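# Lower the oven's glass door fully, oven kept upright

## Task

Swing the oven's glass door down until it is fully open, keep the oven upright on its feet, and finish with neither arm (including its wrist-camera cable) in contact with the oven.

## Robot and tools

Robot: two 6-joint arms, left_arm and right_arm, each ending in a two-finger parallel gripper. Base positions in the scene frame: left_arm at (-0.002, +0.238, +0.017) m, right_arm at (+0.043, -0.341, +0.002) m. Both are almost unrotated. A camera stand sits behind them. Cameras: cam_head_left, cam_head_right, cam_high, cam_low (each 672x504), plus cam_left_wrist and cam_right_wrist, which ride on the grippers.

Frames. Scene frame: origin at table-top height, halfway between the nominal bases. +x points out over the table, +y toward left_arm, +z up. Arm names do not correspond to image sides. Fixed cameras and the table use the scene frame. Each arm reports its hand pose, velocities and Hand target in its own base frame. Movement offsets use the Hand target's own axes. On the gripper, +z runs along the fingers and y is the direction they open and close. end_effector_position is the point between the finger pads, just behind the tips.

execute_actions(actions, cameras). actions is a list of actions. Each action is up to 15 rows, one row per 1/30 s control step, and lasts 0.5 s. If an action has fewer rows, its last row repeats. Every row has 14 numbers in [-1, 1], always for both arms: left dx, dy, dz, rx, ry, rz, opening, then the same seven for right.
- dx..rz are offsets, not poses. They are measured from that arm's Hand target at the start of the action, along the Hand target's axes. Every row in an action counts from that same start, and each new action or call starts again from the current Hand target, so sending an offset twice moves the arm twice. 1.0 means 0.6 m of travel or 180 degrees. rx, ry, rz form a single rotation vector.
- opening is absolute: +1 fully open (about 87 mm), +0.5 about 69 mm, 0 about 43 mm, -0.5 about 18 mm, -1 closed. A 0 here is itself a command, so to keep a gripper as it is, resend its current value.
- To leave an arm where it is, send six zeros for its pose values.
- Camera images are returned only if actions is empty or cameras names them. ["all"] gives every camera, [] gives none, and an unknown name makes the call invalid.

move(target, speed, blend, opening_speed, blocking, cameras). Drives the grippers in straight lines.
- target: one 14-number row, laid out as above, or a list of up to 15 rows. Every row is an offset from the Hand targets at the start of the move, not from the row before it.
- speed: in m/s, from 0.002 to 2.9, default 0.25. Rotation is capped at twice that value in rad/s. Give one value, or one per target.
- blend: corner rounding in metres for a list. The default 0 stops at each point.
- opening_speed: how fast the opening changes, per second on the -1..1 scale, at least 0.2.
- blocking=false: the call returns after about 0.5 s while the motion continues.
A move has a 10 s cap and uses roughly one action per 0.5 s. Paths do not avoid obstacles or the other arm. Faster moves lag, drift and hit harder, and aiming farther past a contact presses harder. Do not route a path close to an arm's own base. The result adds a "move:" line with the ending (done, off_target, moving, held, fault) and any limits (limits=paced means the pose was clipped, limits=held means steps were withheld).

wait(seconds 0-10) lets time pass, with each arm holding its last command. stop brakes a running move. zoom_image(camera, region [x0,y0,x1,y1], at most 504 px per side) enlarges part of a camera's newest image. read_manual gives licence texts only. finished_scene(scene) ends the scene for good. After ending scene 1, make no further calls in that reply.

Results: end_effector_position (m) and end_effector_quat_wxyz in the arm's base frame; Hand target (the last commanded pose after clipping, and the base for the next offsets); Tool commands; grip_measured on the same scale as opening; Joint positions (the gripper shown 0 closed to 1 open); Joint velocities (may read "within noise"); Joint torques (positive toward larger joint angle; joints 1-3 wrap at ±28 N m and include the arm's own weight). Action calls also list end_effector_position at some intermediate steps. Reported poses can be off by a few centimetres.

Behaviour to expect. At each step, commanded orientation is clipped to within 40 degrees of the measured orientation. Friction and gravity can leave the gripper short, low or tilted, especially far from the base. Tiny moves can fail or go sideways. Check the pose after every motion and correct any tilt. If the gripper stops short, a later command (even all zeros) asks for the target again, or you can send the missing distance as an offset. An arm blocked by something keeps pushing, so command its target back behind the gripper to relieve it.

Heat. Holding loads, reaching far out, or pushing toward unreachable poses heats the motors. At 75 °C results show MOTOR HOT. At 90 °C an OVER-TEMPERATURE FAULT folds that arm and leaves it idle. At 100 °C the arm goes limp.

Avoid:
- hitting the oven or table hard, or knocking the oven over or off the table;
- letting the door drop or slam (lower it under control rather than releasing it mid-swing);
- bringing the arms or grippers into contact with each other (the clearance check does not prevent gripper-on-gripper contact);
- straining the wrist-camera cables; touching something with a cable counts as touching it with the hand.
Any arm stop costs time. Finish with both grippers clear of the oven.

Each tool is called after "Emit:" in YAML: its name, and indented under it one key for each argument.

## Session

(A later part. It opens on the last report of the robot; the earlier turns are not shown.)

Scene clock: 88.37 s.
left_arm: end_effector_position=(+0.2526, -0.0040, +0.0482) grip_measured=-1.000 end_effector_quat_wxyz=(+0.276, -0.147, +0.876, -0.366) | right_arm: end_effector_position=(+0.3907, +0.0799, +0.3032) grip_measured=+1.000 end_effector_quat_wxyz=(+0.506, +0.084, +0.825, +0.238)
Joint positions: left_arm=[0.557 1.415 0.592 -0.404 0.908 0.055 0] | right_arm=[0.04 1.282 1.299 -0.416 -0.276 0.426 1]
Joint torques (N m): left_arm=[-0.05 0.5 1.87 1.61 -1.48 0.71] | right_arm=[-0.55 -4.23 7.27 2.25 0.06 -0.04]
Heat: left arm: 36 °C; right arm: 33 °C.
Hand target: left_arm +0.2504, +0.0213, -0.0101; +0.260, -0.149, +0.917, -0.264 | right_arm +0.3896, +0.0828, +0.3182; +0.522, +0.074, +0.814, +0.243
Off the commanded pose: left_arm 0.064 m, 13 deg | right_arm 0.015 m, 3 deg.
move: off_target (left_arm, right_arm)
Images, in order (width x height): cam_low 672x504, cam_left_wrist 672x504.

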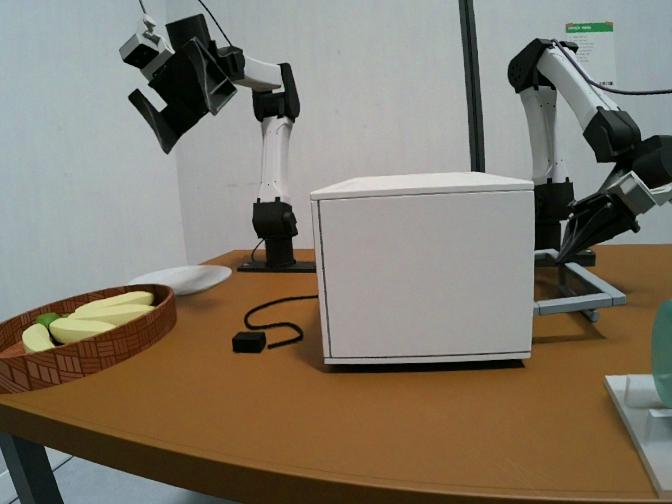

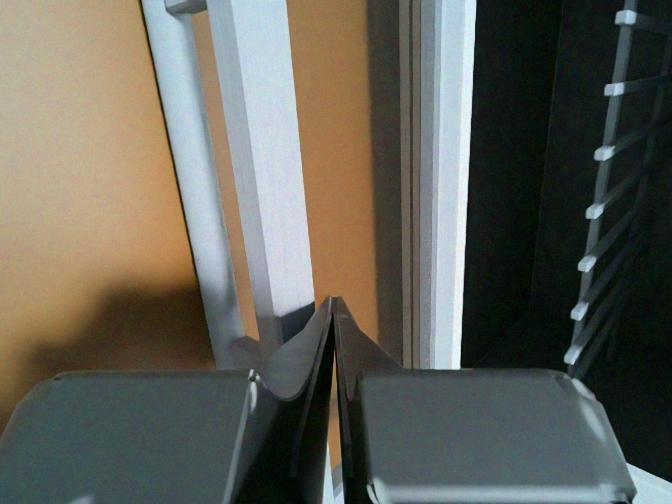

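Emit:
move:
  target:
    - [-0.06,-0.085,-0.11,0,0,0,-1, 0,0,0,0,0,0,1]
    - [-0.1,-0.1,-0.22,0,0,0,-1, 0,0,0,0,0,0,1]
  speed: [0.1,0.2]
  blend: [0.02,0]
  cameras: ["cam_low","cam_head_right","cam_left_wrist"]

Emit:
zoom_image:
  camera: "cam_low"
  region: [490, 220, 650, 380]

Scene clock: 92.80 s.
left_arm: end_effector_position=(+0.2323, +0.0453, +0.1339) grip_measured=-1.000 end_effector_quat_wxyz=(+0.250, -0.155, +0.917, -0.267) | right_arm: end_effector_position=(+0.3907, +0.0799, +0.3032) grip_measured=+1.000 end_effector_quat_wxyz=(+0.506, +0.084, +0.825, +0.238)
Joint positions: left_arm=[0.667 1.302 0.99 -1.03 0.72 0.245 0] | right_arm=[0.04 1.282 1.299 -0.416 -0.276 0.426 1]
Joint torques (N m): left_arm=[0.55 -2.65 11.28 0.46 0.61 0.2] | right_arm=[-0.53 -4.14 7.32 2.27 0.07 -0.06]
Heat: left arm: 37 °C; right arm: 34 °C.
Hand target: left_arm +0.2344, +0.0505, +0.1433; +0.260, -0.149, +0.917, -0.264 | right_arm +0.3896, +0.0828, +0.3182; +0.522, +0.074, +0.814, +0.243
Off the commanded pose: left_arm 0.011 m, 1 deg | right_arm 0.015 m, 3 deg.
move: off_target (left_arm, right_arm)
Images, in order (width x height): cam_head_right 672x504, cam_low 672x504, cam_left_wrist 672x504.

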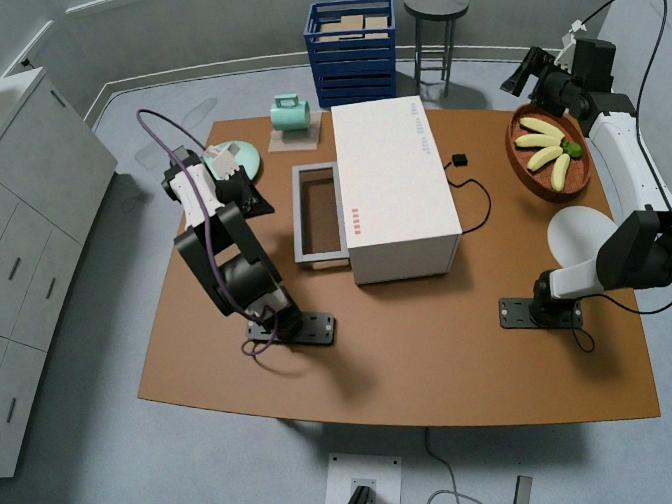

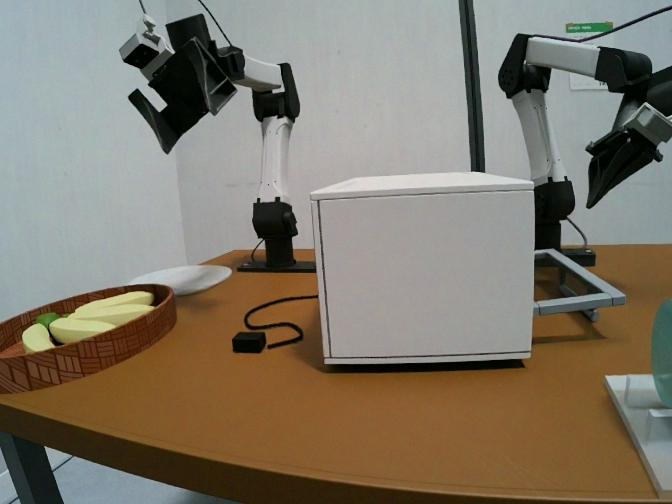

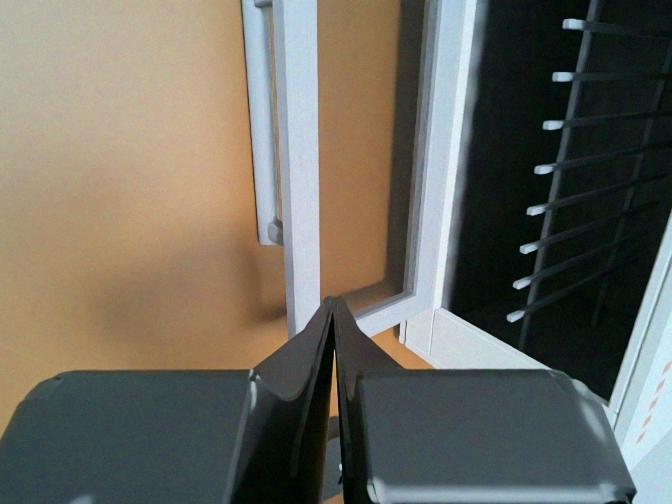

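Scaled by 3.150 from the camera's 672x504 image, which has a finer 960x720 frame.

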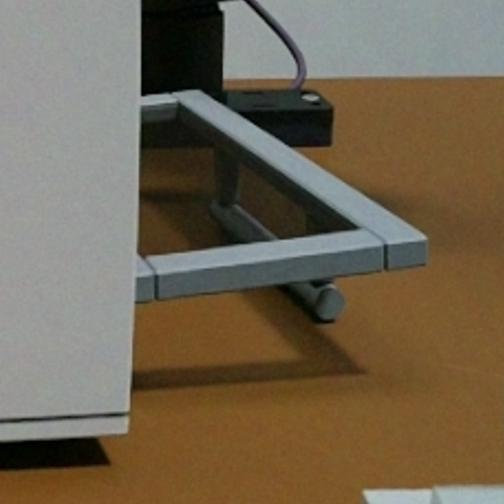

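Emit:
finished_scene:
  scene: 2

The scene is finished: the task was done.


## Next scene

The same job, from a new start.

Emit:
execute_actions:
  actions: []

Scene clock: 0.00 s.
left_arm: end_effector_position=(+0.2380, -0.0182, +0.1184) grip_measured=+0.979 end_effector_quat_wxyz=(+0.587, -0.054, +0.794, -0.151) | right_arm: end_effector_position=(+0.3016, +0.1846, +0.2426) grip_measured=+1.000 end_effector_quat_wxyz=(+0.542, -0.135, +0.795, +0.237)
Joint positions: left_arm=[0.275 0.292 0.193 -0.198 0.441 -0.19 0.989] | right_arm=[0.475 1 0.842 -0.149 -0.099 0.212 1]
Joint velocities: within noise
Joint torques (N m): no reading
Heat: left arm: 30 °C; right arm: 26 °C.
Hand target: left_arm +0.2386, -0.0199, +0.1231; +0.588, -0.048, +0.792, -0.153 | right_arm +0.3013, +0.1875, +0.2559; +0.555, -0.140, +0.784, +0.243
Tool commands: left_gripper/opening=+1.0 right_gripper/opening=+1.0

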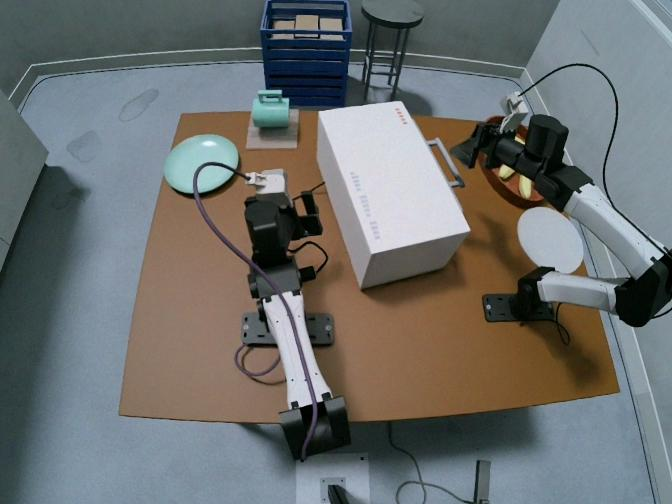

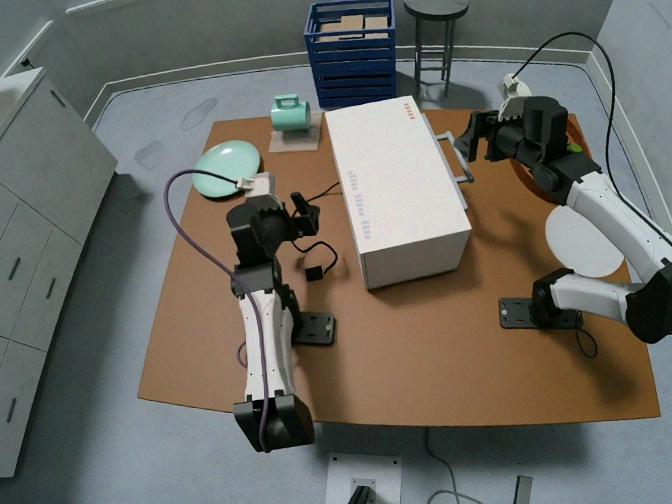

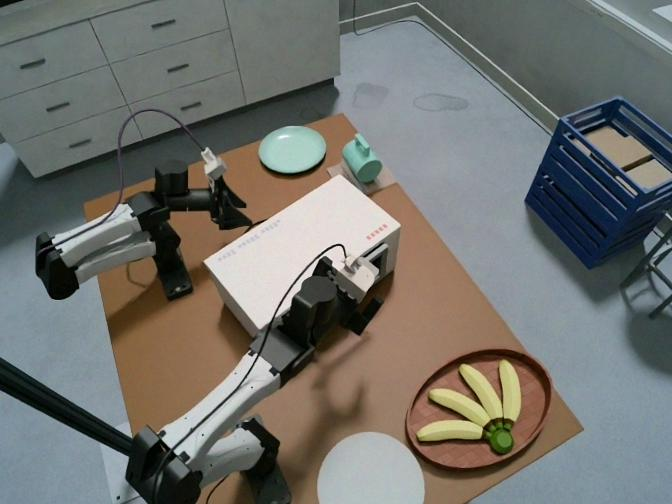

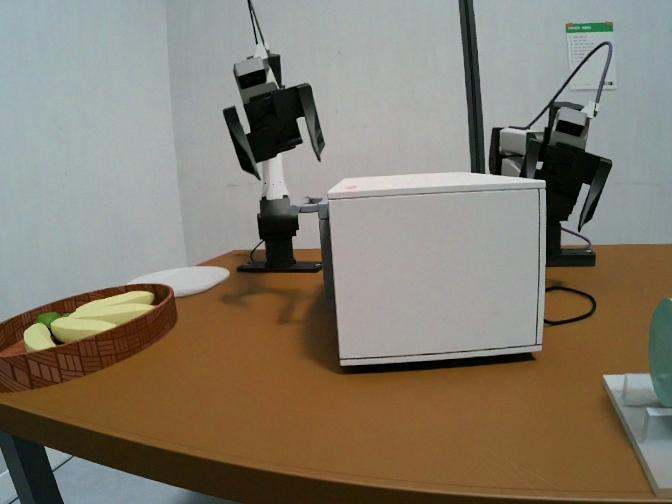

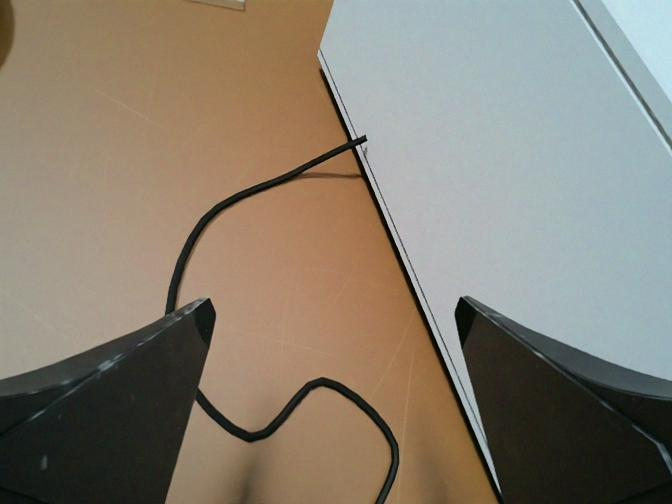

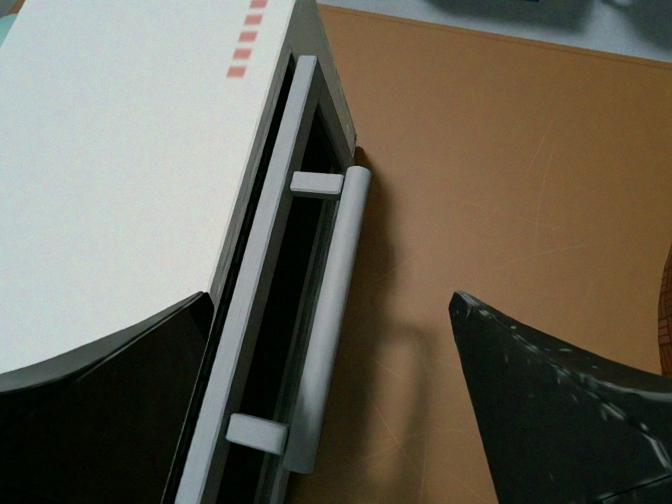

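Emit:
move:
  target: [0,0,0,0,0,0,1, 0.0273,0.0222,0.0482,0.0993,0.2354,-0.016,-0.2]
  cameras: ["cam_right_wrist","cam_low"]

Scene clock: 9.57 s.
left_arm: end_effector_position=(+0.2380, -0.0182, +0.1184) grip_measured=+0.979 end_effector_quat_wxyz=(+0.587, -0.054, +0.794, -0.151) | right_arm: end_effector_position=(+0.3158, +0.2157, +0.2287) grip_measured=-0.200 end_effector_quat_wxyz=(+0.256, -0.155, +0.953, +0.049)
Joint positions: left_arm=[0.275 0.292 0.193 -0.198 0.441 -0.19 0.989] | right_arm=[0.635 1.726 1.857 -1.194 0.141 0.275 0.4]
Joint torques (N m): left_arm=[-0.24 1.89 10.17 1.86 0.25 -0.04] | right_arm=[0.08 -5.34 8.43 0.9 0.39 0.08]
Heat: left arm: 32 °C; right arm: 27 °C.
Hand target: left_arm +0.2386, -0.0199, +0.1231; +0.588, -0.048, +0.792, -0.153 | right_arm +0.3123, +0.2151, +0.2358; +0.255, -0.151, +0.954, +0.041
Off the commanded pose: left_arm 0.005 m, 1 deg | right_arm 0.008 m, 1 deg.
move: done
Images, in order (width x height): cam_low 672x504, cam_right_wrist 672x504.

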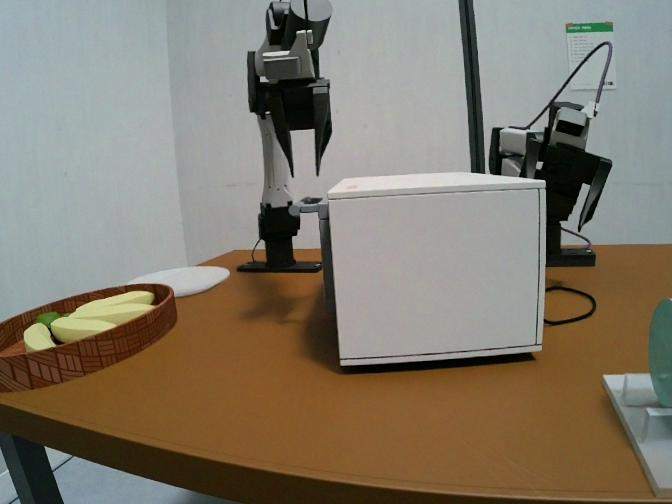

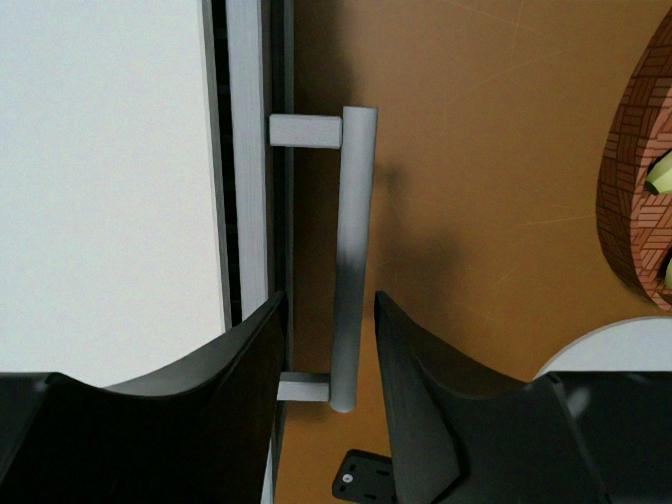

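Emit:
move:
  target:
    - [0,0,0,0,0,0,1, 0.0205,-0.0133,-0.0118,0,0,0,-0.2]
    - [0,0,0,0,0,0,1, 0.076,-0.0133,0.085,0,0,0,-0.2]
  speed: [0.2,0.12]
  blend: [0.003,0]
  cameras: ["cam_right_wrist"]

Scene clock: 15.67 s.
left_arm: end_effector_position=(+0.2380, -0.0182, +0.1184) grip_measured=+0.979 end_effector_quat_wxyz=(+0.587, -0.054, +0.794, -0.151) | right_arm: end_effector_position=(+0.2929, +0.1989, +0.1549) grip_measured=-0.200 end_effector_quat_wxyz=(+0.216, -0.160, +0.963, +0.029)
Joint positions: left_arm=[0.275 0.292 0.193 -0.198 0.441 -0.19 0.989] | right_arm=[0.635 1.64 1.488 -1.002 0.141 0.275 0.4]
Joint torques (N m): left_arm=[-0.23 1.91 10.15 1.86 0.25 -0.04] | right_arm=[-0.7 -8.47 4.75 1.78 0.35 0.01]
Heat: left arm: 33 °C; right arm: 28 °C.
Hand target: left_arm +0.2386, -0.0199, +0.1231; +0.588, -0.048, +0.792, -0.153 | right_arm +0.3014, +0.2032, +0.1688; +0.255, -0.151, +0.954, +0.041
Off the commanded pose: left_arm 0.005 m, 1 deg | right_arm 0.017 m, 5 deg.
move: off_target (right_arm)
Images, in order (width x height): cam_right_wrist 672x504.

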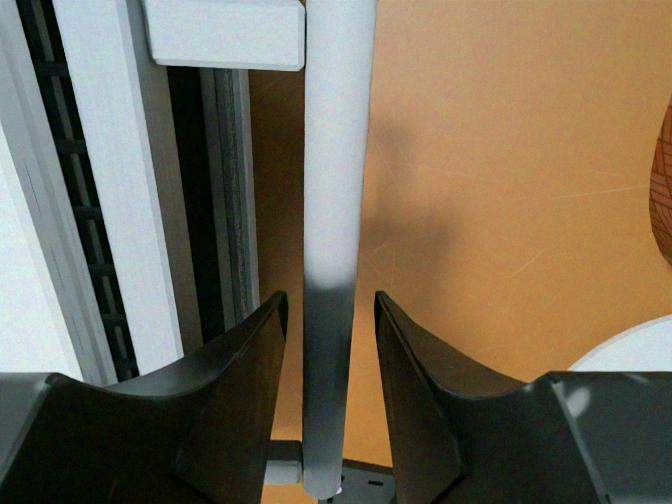

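Emit:
move:
  target:
    - [0,0,0,0,0,0,1, 0,0,-0.015,0,0,0,-0.2]
    - [0,0,0,0,0,0,1, 0,0,-0.015,0,0,0,-0.62]
    - [0,0,0,0,0,0,1, 0.012,-0.0408,0.0058,-0.0337,0,0.0194,-0.62]
    - [0,0,0,0,0,0,1, 0.0283,-0.075,0.034,-0.0674,0,0.0389,-0.62]
  opening_speed: 1
  speed: 0.1
  blend: [0,0,0.01,0]
  cameras: ["cam_right_wrist","cam_low","cam_head_left"]

Scene clock: 23.50 s.
left_arm: end_effector_position=(+0.2380, -0.0182, +0.1184) grip_measured=+0.979 end_effector_quat_wxyz=(+0.587, -0.054, +0.794, -0.151) | right_arm: end_effector_position=(+0.3027, +0.1685, +0.1349) grip_measured=-0.611 end_effector_quat_wxyz=(+0.205, -0.112, +0.958, +0.166)
Joint positions: left_arm=[0.275 0.292 0.193 -0.198 0.441 -0.19 0.989] | right_arm=[0.38 1.538 1.265 -0.802 -0.207 0.2 0.194]
Joint torques (N m): left_arm=[-0.23 1.91 10.15 1.87 0.25 -0.05] | right_arm=[-1.81 -7.39 4.68 1.66 0.18 -0.32]
Heat: left arm: 34 °C; right arm: 28 °C.
Hand target: left_arm +0.2386, -0.0199, +0.1231; +0.588, -0.048, +0.792, -0.153 | right_arm +0.3110, +0.1590, +0.1426; +0.235, -0.119, +0.952, +0.157
Off the commanded pose: left_arm 0.005 m, 1 deg | right_arm 0.015 m, 4 deg.
move: off_target (right_arm); target 2's new opening was sent with right_arm's hand 0.018 m and 4 deg from that target
Images, in order (width x height): cam_head_left 672x504, cam_low 672x504, cam_right_wrist 672x504.

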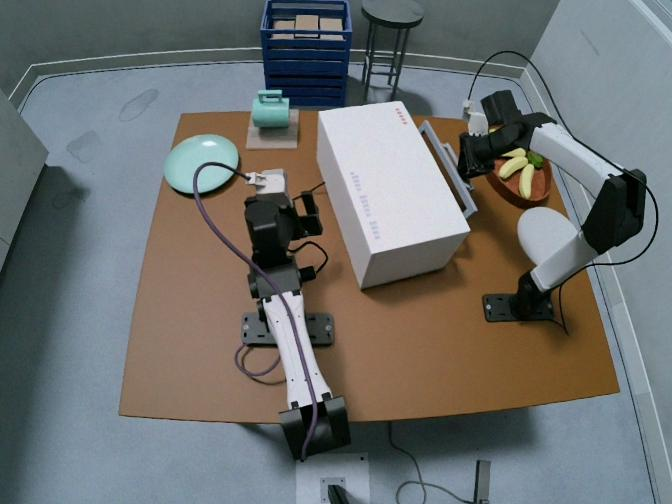

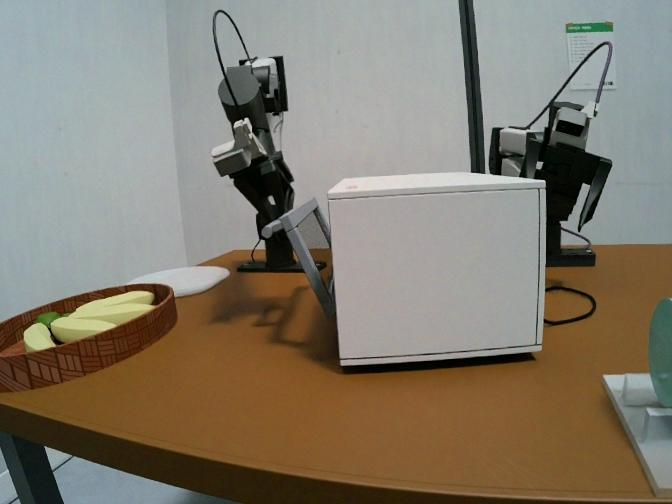

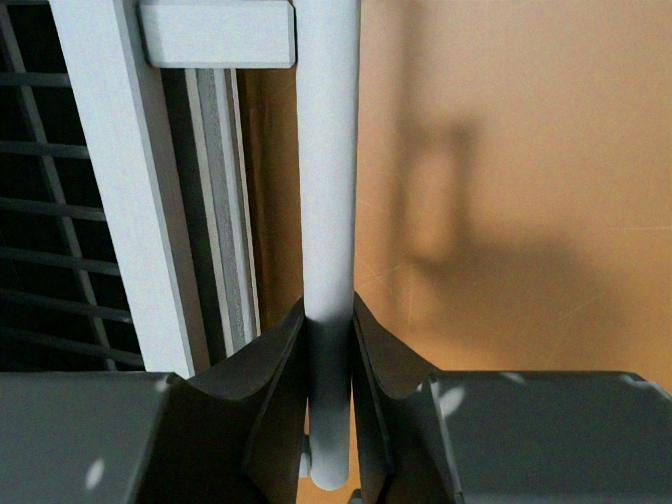

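Emit:
move:
  target:
    - [0,0,0,0,0,0,1, 0.0142,-0.0312,0.0247,-0.048,0,0.028,-0.62]
    - [0,0,0,0,0,0,1, 0.0312,-0.0567,0.054,-0.096,0,0.0556,-0.25]
    - [0,0,0,0,0,0,1, 0.0613,-0.0735,0.1063,-0.183,0,0.105,-0.25]
  opening_speed: 0.6
  speed: [0.1,0.1,0.08]
  blend: [0.01,0,0]
  cameras: ["cam_right_wrist","cam_low","cam_head_left","cam_high"]

Scene clock: 38.43 s.
left_arm: end_effector_position=(+0.2380, -0.0182, +0.1184) grip_measured=+0.979 end_effector_quat_wxyz=(+0.587, -0.054, +0.794, -0.151) | right_arm: end_effector_position=(+0.3161, +0.1253, +0.0522) grip_measured=-0.250 end_effector_quat_wxyz=(+0.155, -0.014, +0.893, +0.423)
Joint positions: left_arm=[0.275 0.292 0.193 -0.198 0.441 -0.19 0.989] | right_arm=[-0.04 1.761 0.954 -0.39 -0.879 0.105 0.375]
Joint torques (N m): left_arm=[-0.24 1.91 10.17 1.86 0.25 -0.05] | right_arm=[-0.43 -5.29 4.18 1.58 -0.87 0.05]
Heat: left arm: 36 °C; right arm: 28 °C.
Hand target: left_arm +0.2386, -0.0199, +0.1231; +0.588, -0.048, +0.792, -0.153 | right_arm +0.3187, +0.1353, +0.0605; +0.163, -0.024, +0.875, +0.455
Off the commanded pose: left_arm 0.005 m, 1 deg | right_arm 0.013 m, 4 deg.
move: off_target (right_arm); target 2's new opening was sent with right_arm's hand 0.016 m and 3 deg from that target
Images, in order (width x height): cam_head_left 672x504, cam_high 672x504, cam_low 672x504, cam_right_wrist 672x504.

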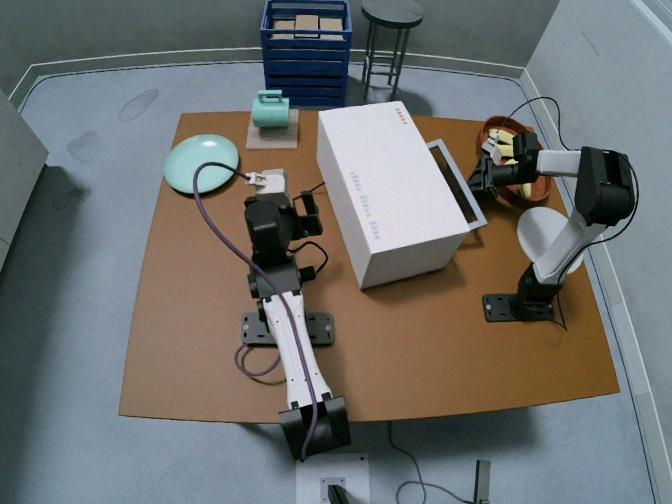

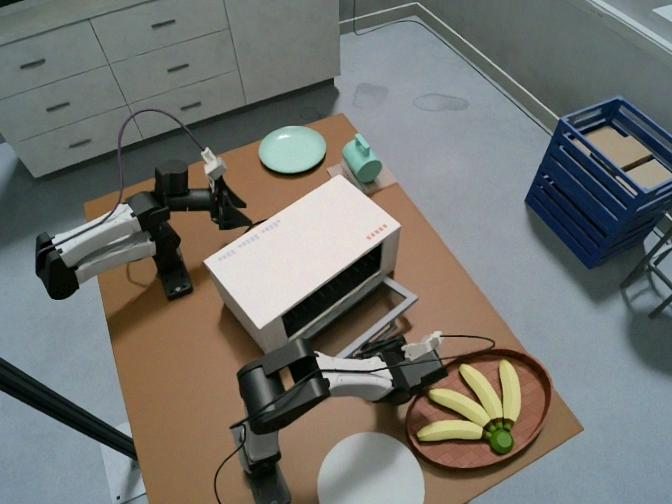

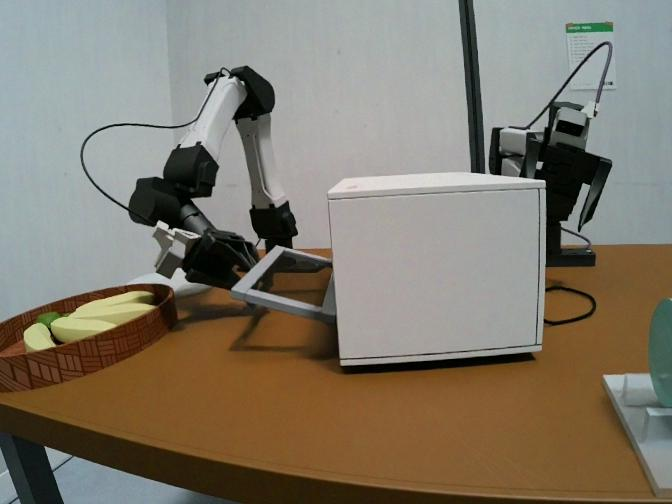

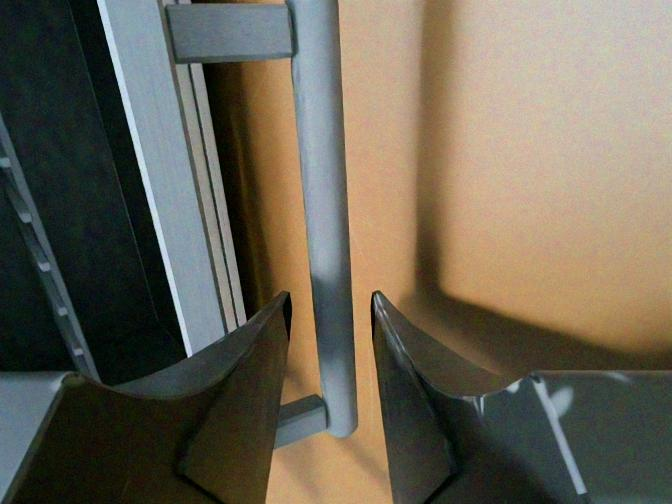

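Emit:
move:
  target:
    - [0,0,0,0,0,0,1, -0.001,0.0095,-0.1167,0,0,0,-0.25]
    - [0,0,0,0,0,0,1, -0.0303,0.0835,-0.181,0.048,0,-0.028,-0.25]
    - [0,0,0,0,0,0,1, -0.0387,0.1617,-0.0917,0.096,0,-0.0553,-1]
    - [0,0,0,0,0,0,1, 0.0183,0.0093,0.0032,0.096,0,-0.0553,-1]
  speed: [0.12,0.2,0.2,0.06]
  blend: [0.01,0.02,0,0]
  cameras: ["cam_right_wrist","cam_low","cam_head_left"]

Scene clock: 51.13 s.
left_arm: end_effector_position=(+0.2380, -0.0182, +0.1184) grip_measured=+0.979 end_effector_quat_wxyz=(+0.587, -0.054, +0.794, -0.151) | right_arm: end_effector_position=(+0.2943, +0.1445, +0.0736) grip_measured=-0.970 end_effector_quat_wxyz=(+0.180, -0.068, +0.927, +0.323)
Joint positions: left_arm=[0.275 0.292 0.193 -0.198 0.441 -0.19 0.989] | right_arm=[0.125 1.56 0.935 -0.48 -0.621 0.131 0.015]
Joint torques (N m): left_arm=[-0.24 1.92 10.17 1.87 0.25 -0.04] | right_arm=[-0.66 -2.66 3.55 2.19 0.22 -0.1]
Heat: left arm: 37 °C; right arm: 29 °C.
Hand target: left_arm +0.2386, -0.0199, +0.1231; +0.588, -0.048, +0.792, -0.153 | right_arm +0.3078, +0.1413, +0.0605; +0.204, -0.075, +0.928, +0.303
Off the commanded pose: left_arm 0.005 m, 1 deg | right_arm 0.019 m, 4 deg.
move: off_target (right_arm); target 3's new opening was sent with right_arm's hand 0.028 m and 6 deg from that target
Images, in order (width x height): cam_head_left 672x504, cam_low 672x504, cam_right_wrist 672x504.

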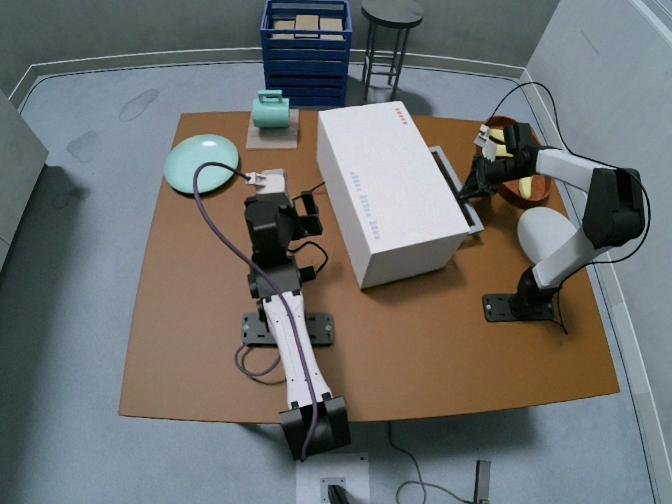

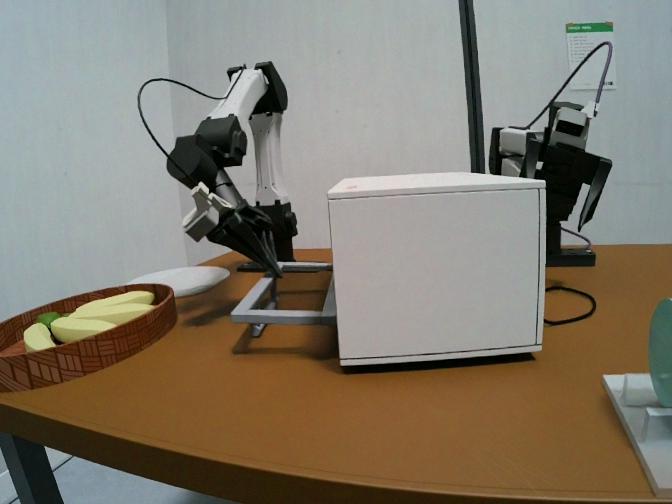

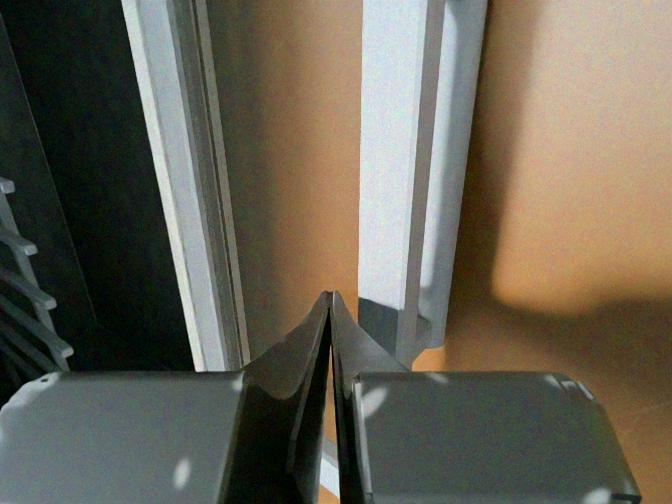

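Emit:
move:
  target:
    - [0,0,0,0,0,0,1, 0.0283,-0.0355,0.0489,0,0,0,-1]
    - [0,0,0,0,0,0,1, -0.0636,0.08,-0.11,0,0,0,-1]
    - [0,0,0,0,0,0,1, -0.068,0.017,-0.221,0,0,0,-1]
  speed: [0.07,0.12,0.2]
  blend: [0,0.02,0]
  cameras: ["cam_right_wrist","cam_low","cam_head_left"]

Emit:
zoom_image:
  camera: "cam_low"
  region: [220, 220, 380, 380]

Scene clock: 57.47 s.
left_arm: end_effector_position=(+0.2380, -0.0182, +0.1184) grip_measured=+0.979 end_effector_quat_wxyz=(+0.587, -0.054, +0.794, -0.151) | right_arm: end_effector_position=(+0.2987, +0.0689, +0.1659) grip_measured=-0.970 end_effector_quat_wxyz=(+0.196, -0.065, +0.934, +0.292)
Joint positions: left_arm=[0.275 0.292 0.193 -0.198 0.441 -0.19 0.989] | right_arm=[-0.111 1.511 1.3 -1.023 -0.649 -0.136 0.015]
Joint torques (N m): left_arm=[-0.21 1.89 10.15 1.87 0.25 -0.04] | right_arm=[-0.9 -5.14 8.59 0.59 -0.42 -0.13]
Heat: left arm: 38 °C; right arm: 29 °C.
Hand target: left_arm +0.2386, -0.0199, +0.1231; +0.588, -0.048, +0.792, -0.153 | right_arm +0.2979, +0.0716, +0.1805; +0.204, -0.075, +0.928, +0.303
Off the commanded pose: left_arm 0.005 m, 1 deg | right_arm 0.015 m, 2 deg.
move: off_target (right_arm)
Images, in order (width x height): cam_head_left 672x504, cam_low 672x504, cam_right_wrist 672x504.

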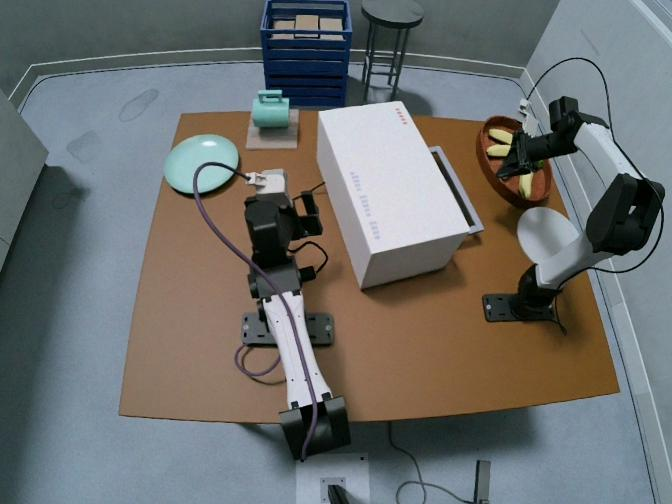

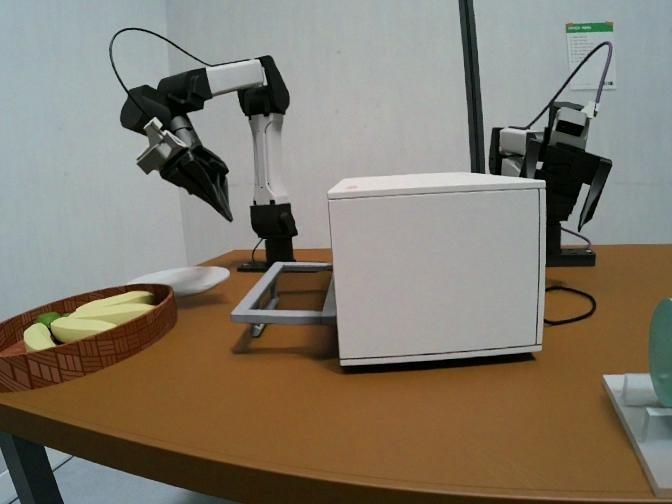

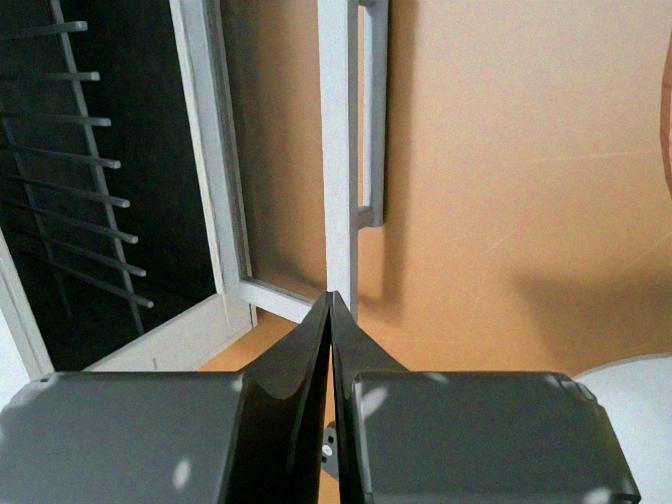

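Scaled by 3.150 from the camera's 672x504 image, which has a finer 960x720 frame.

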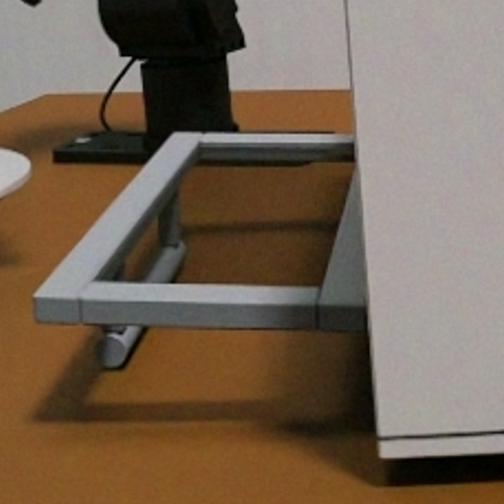

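Emit:
finished_scene:
  scene: 3

The scene is finished: the task was done.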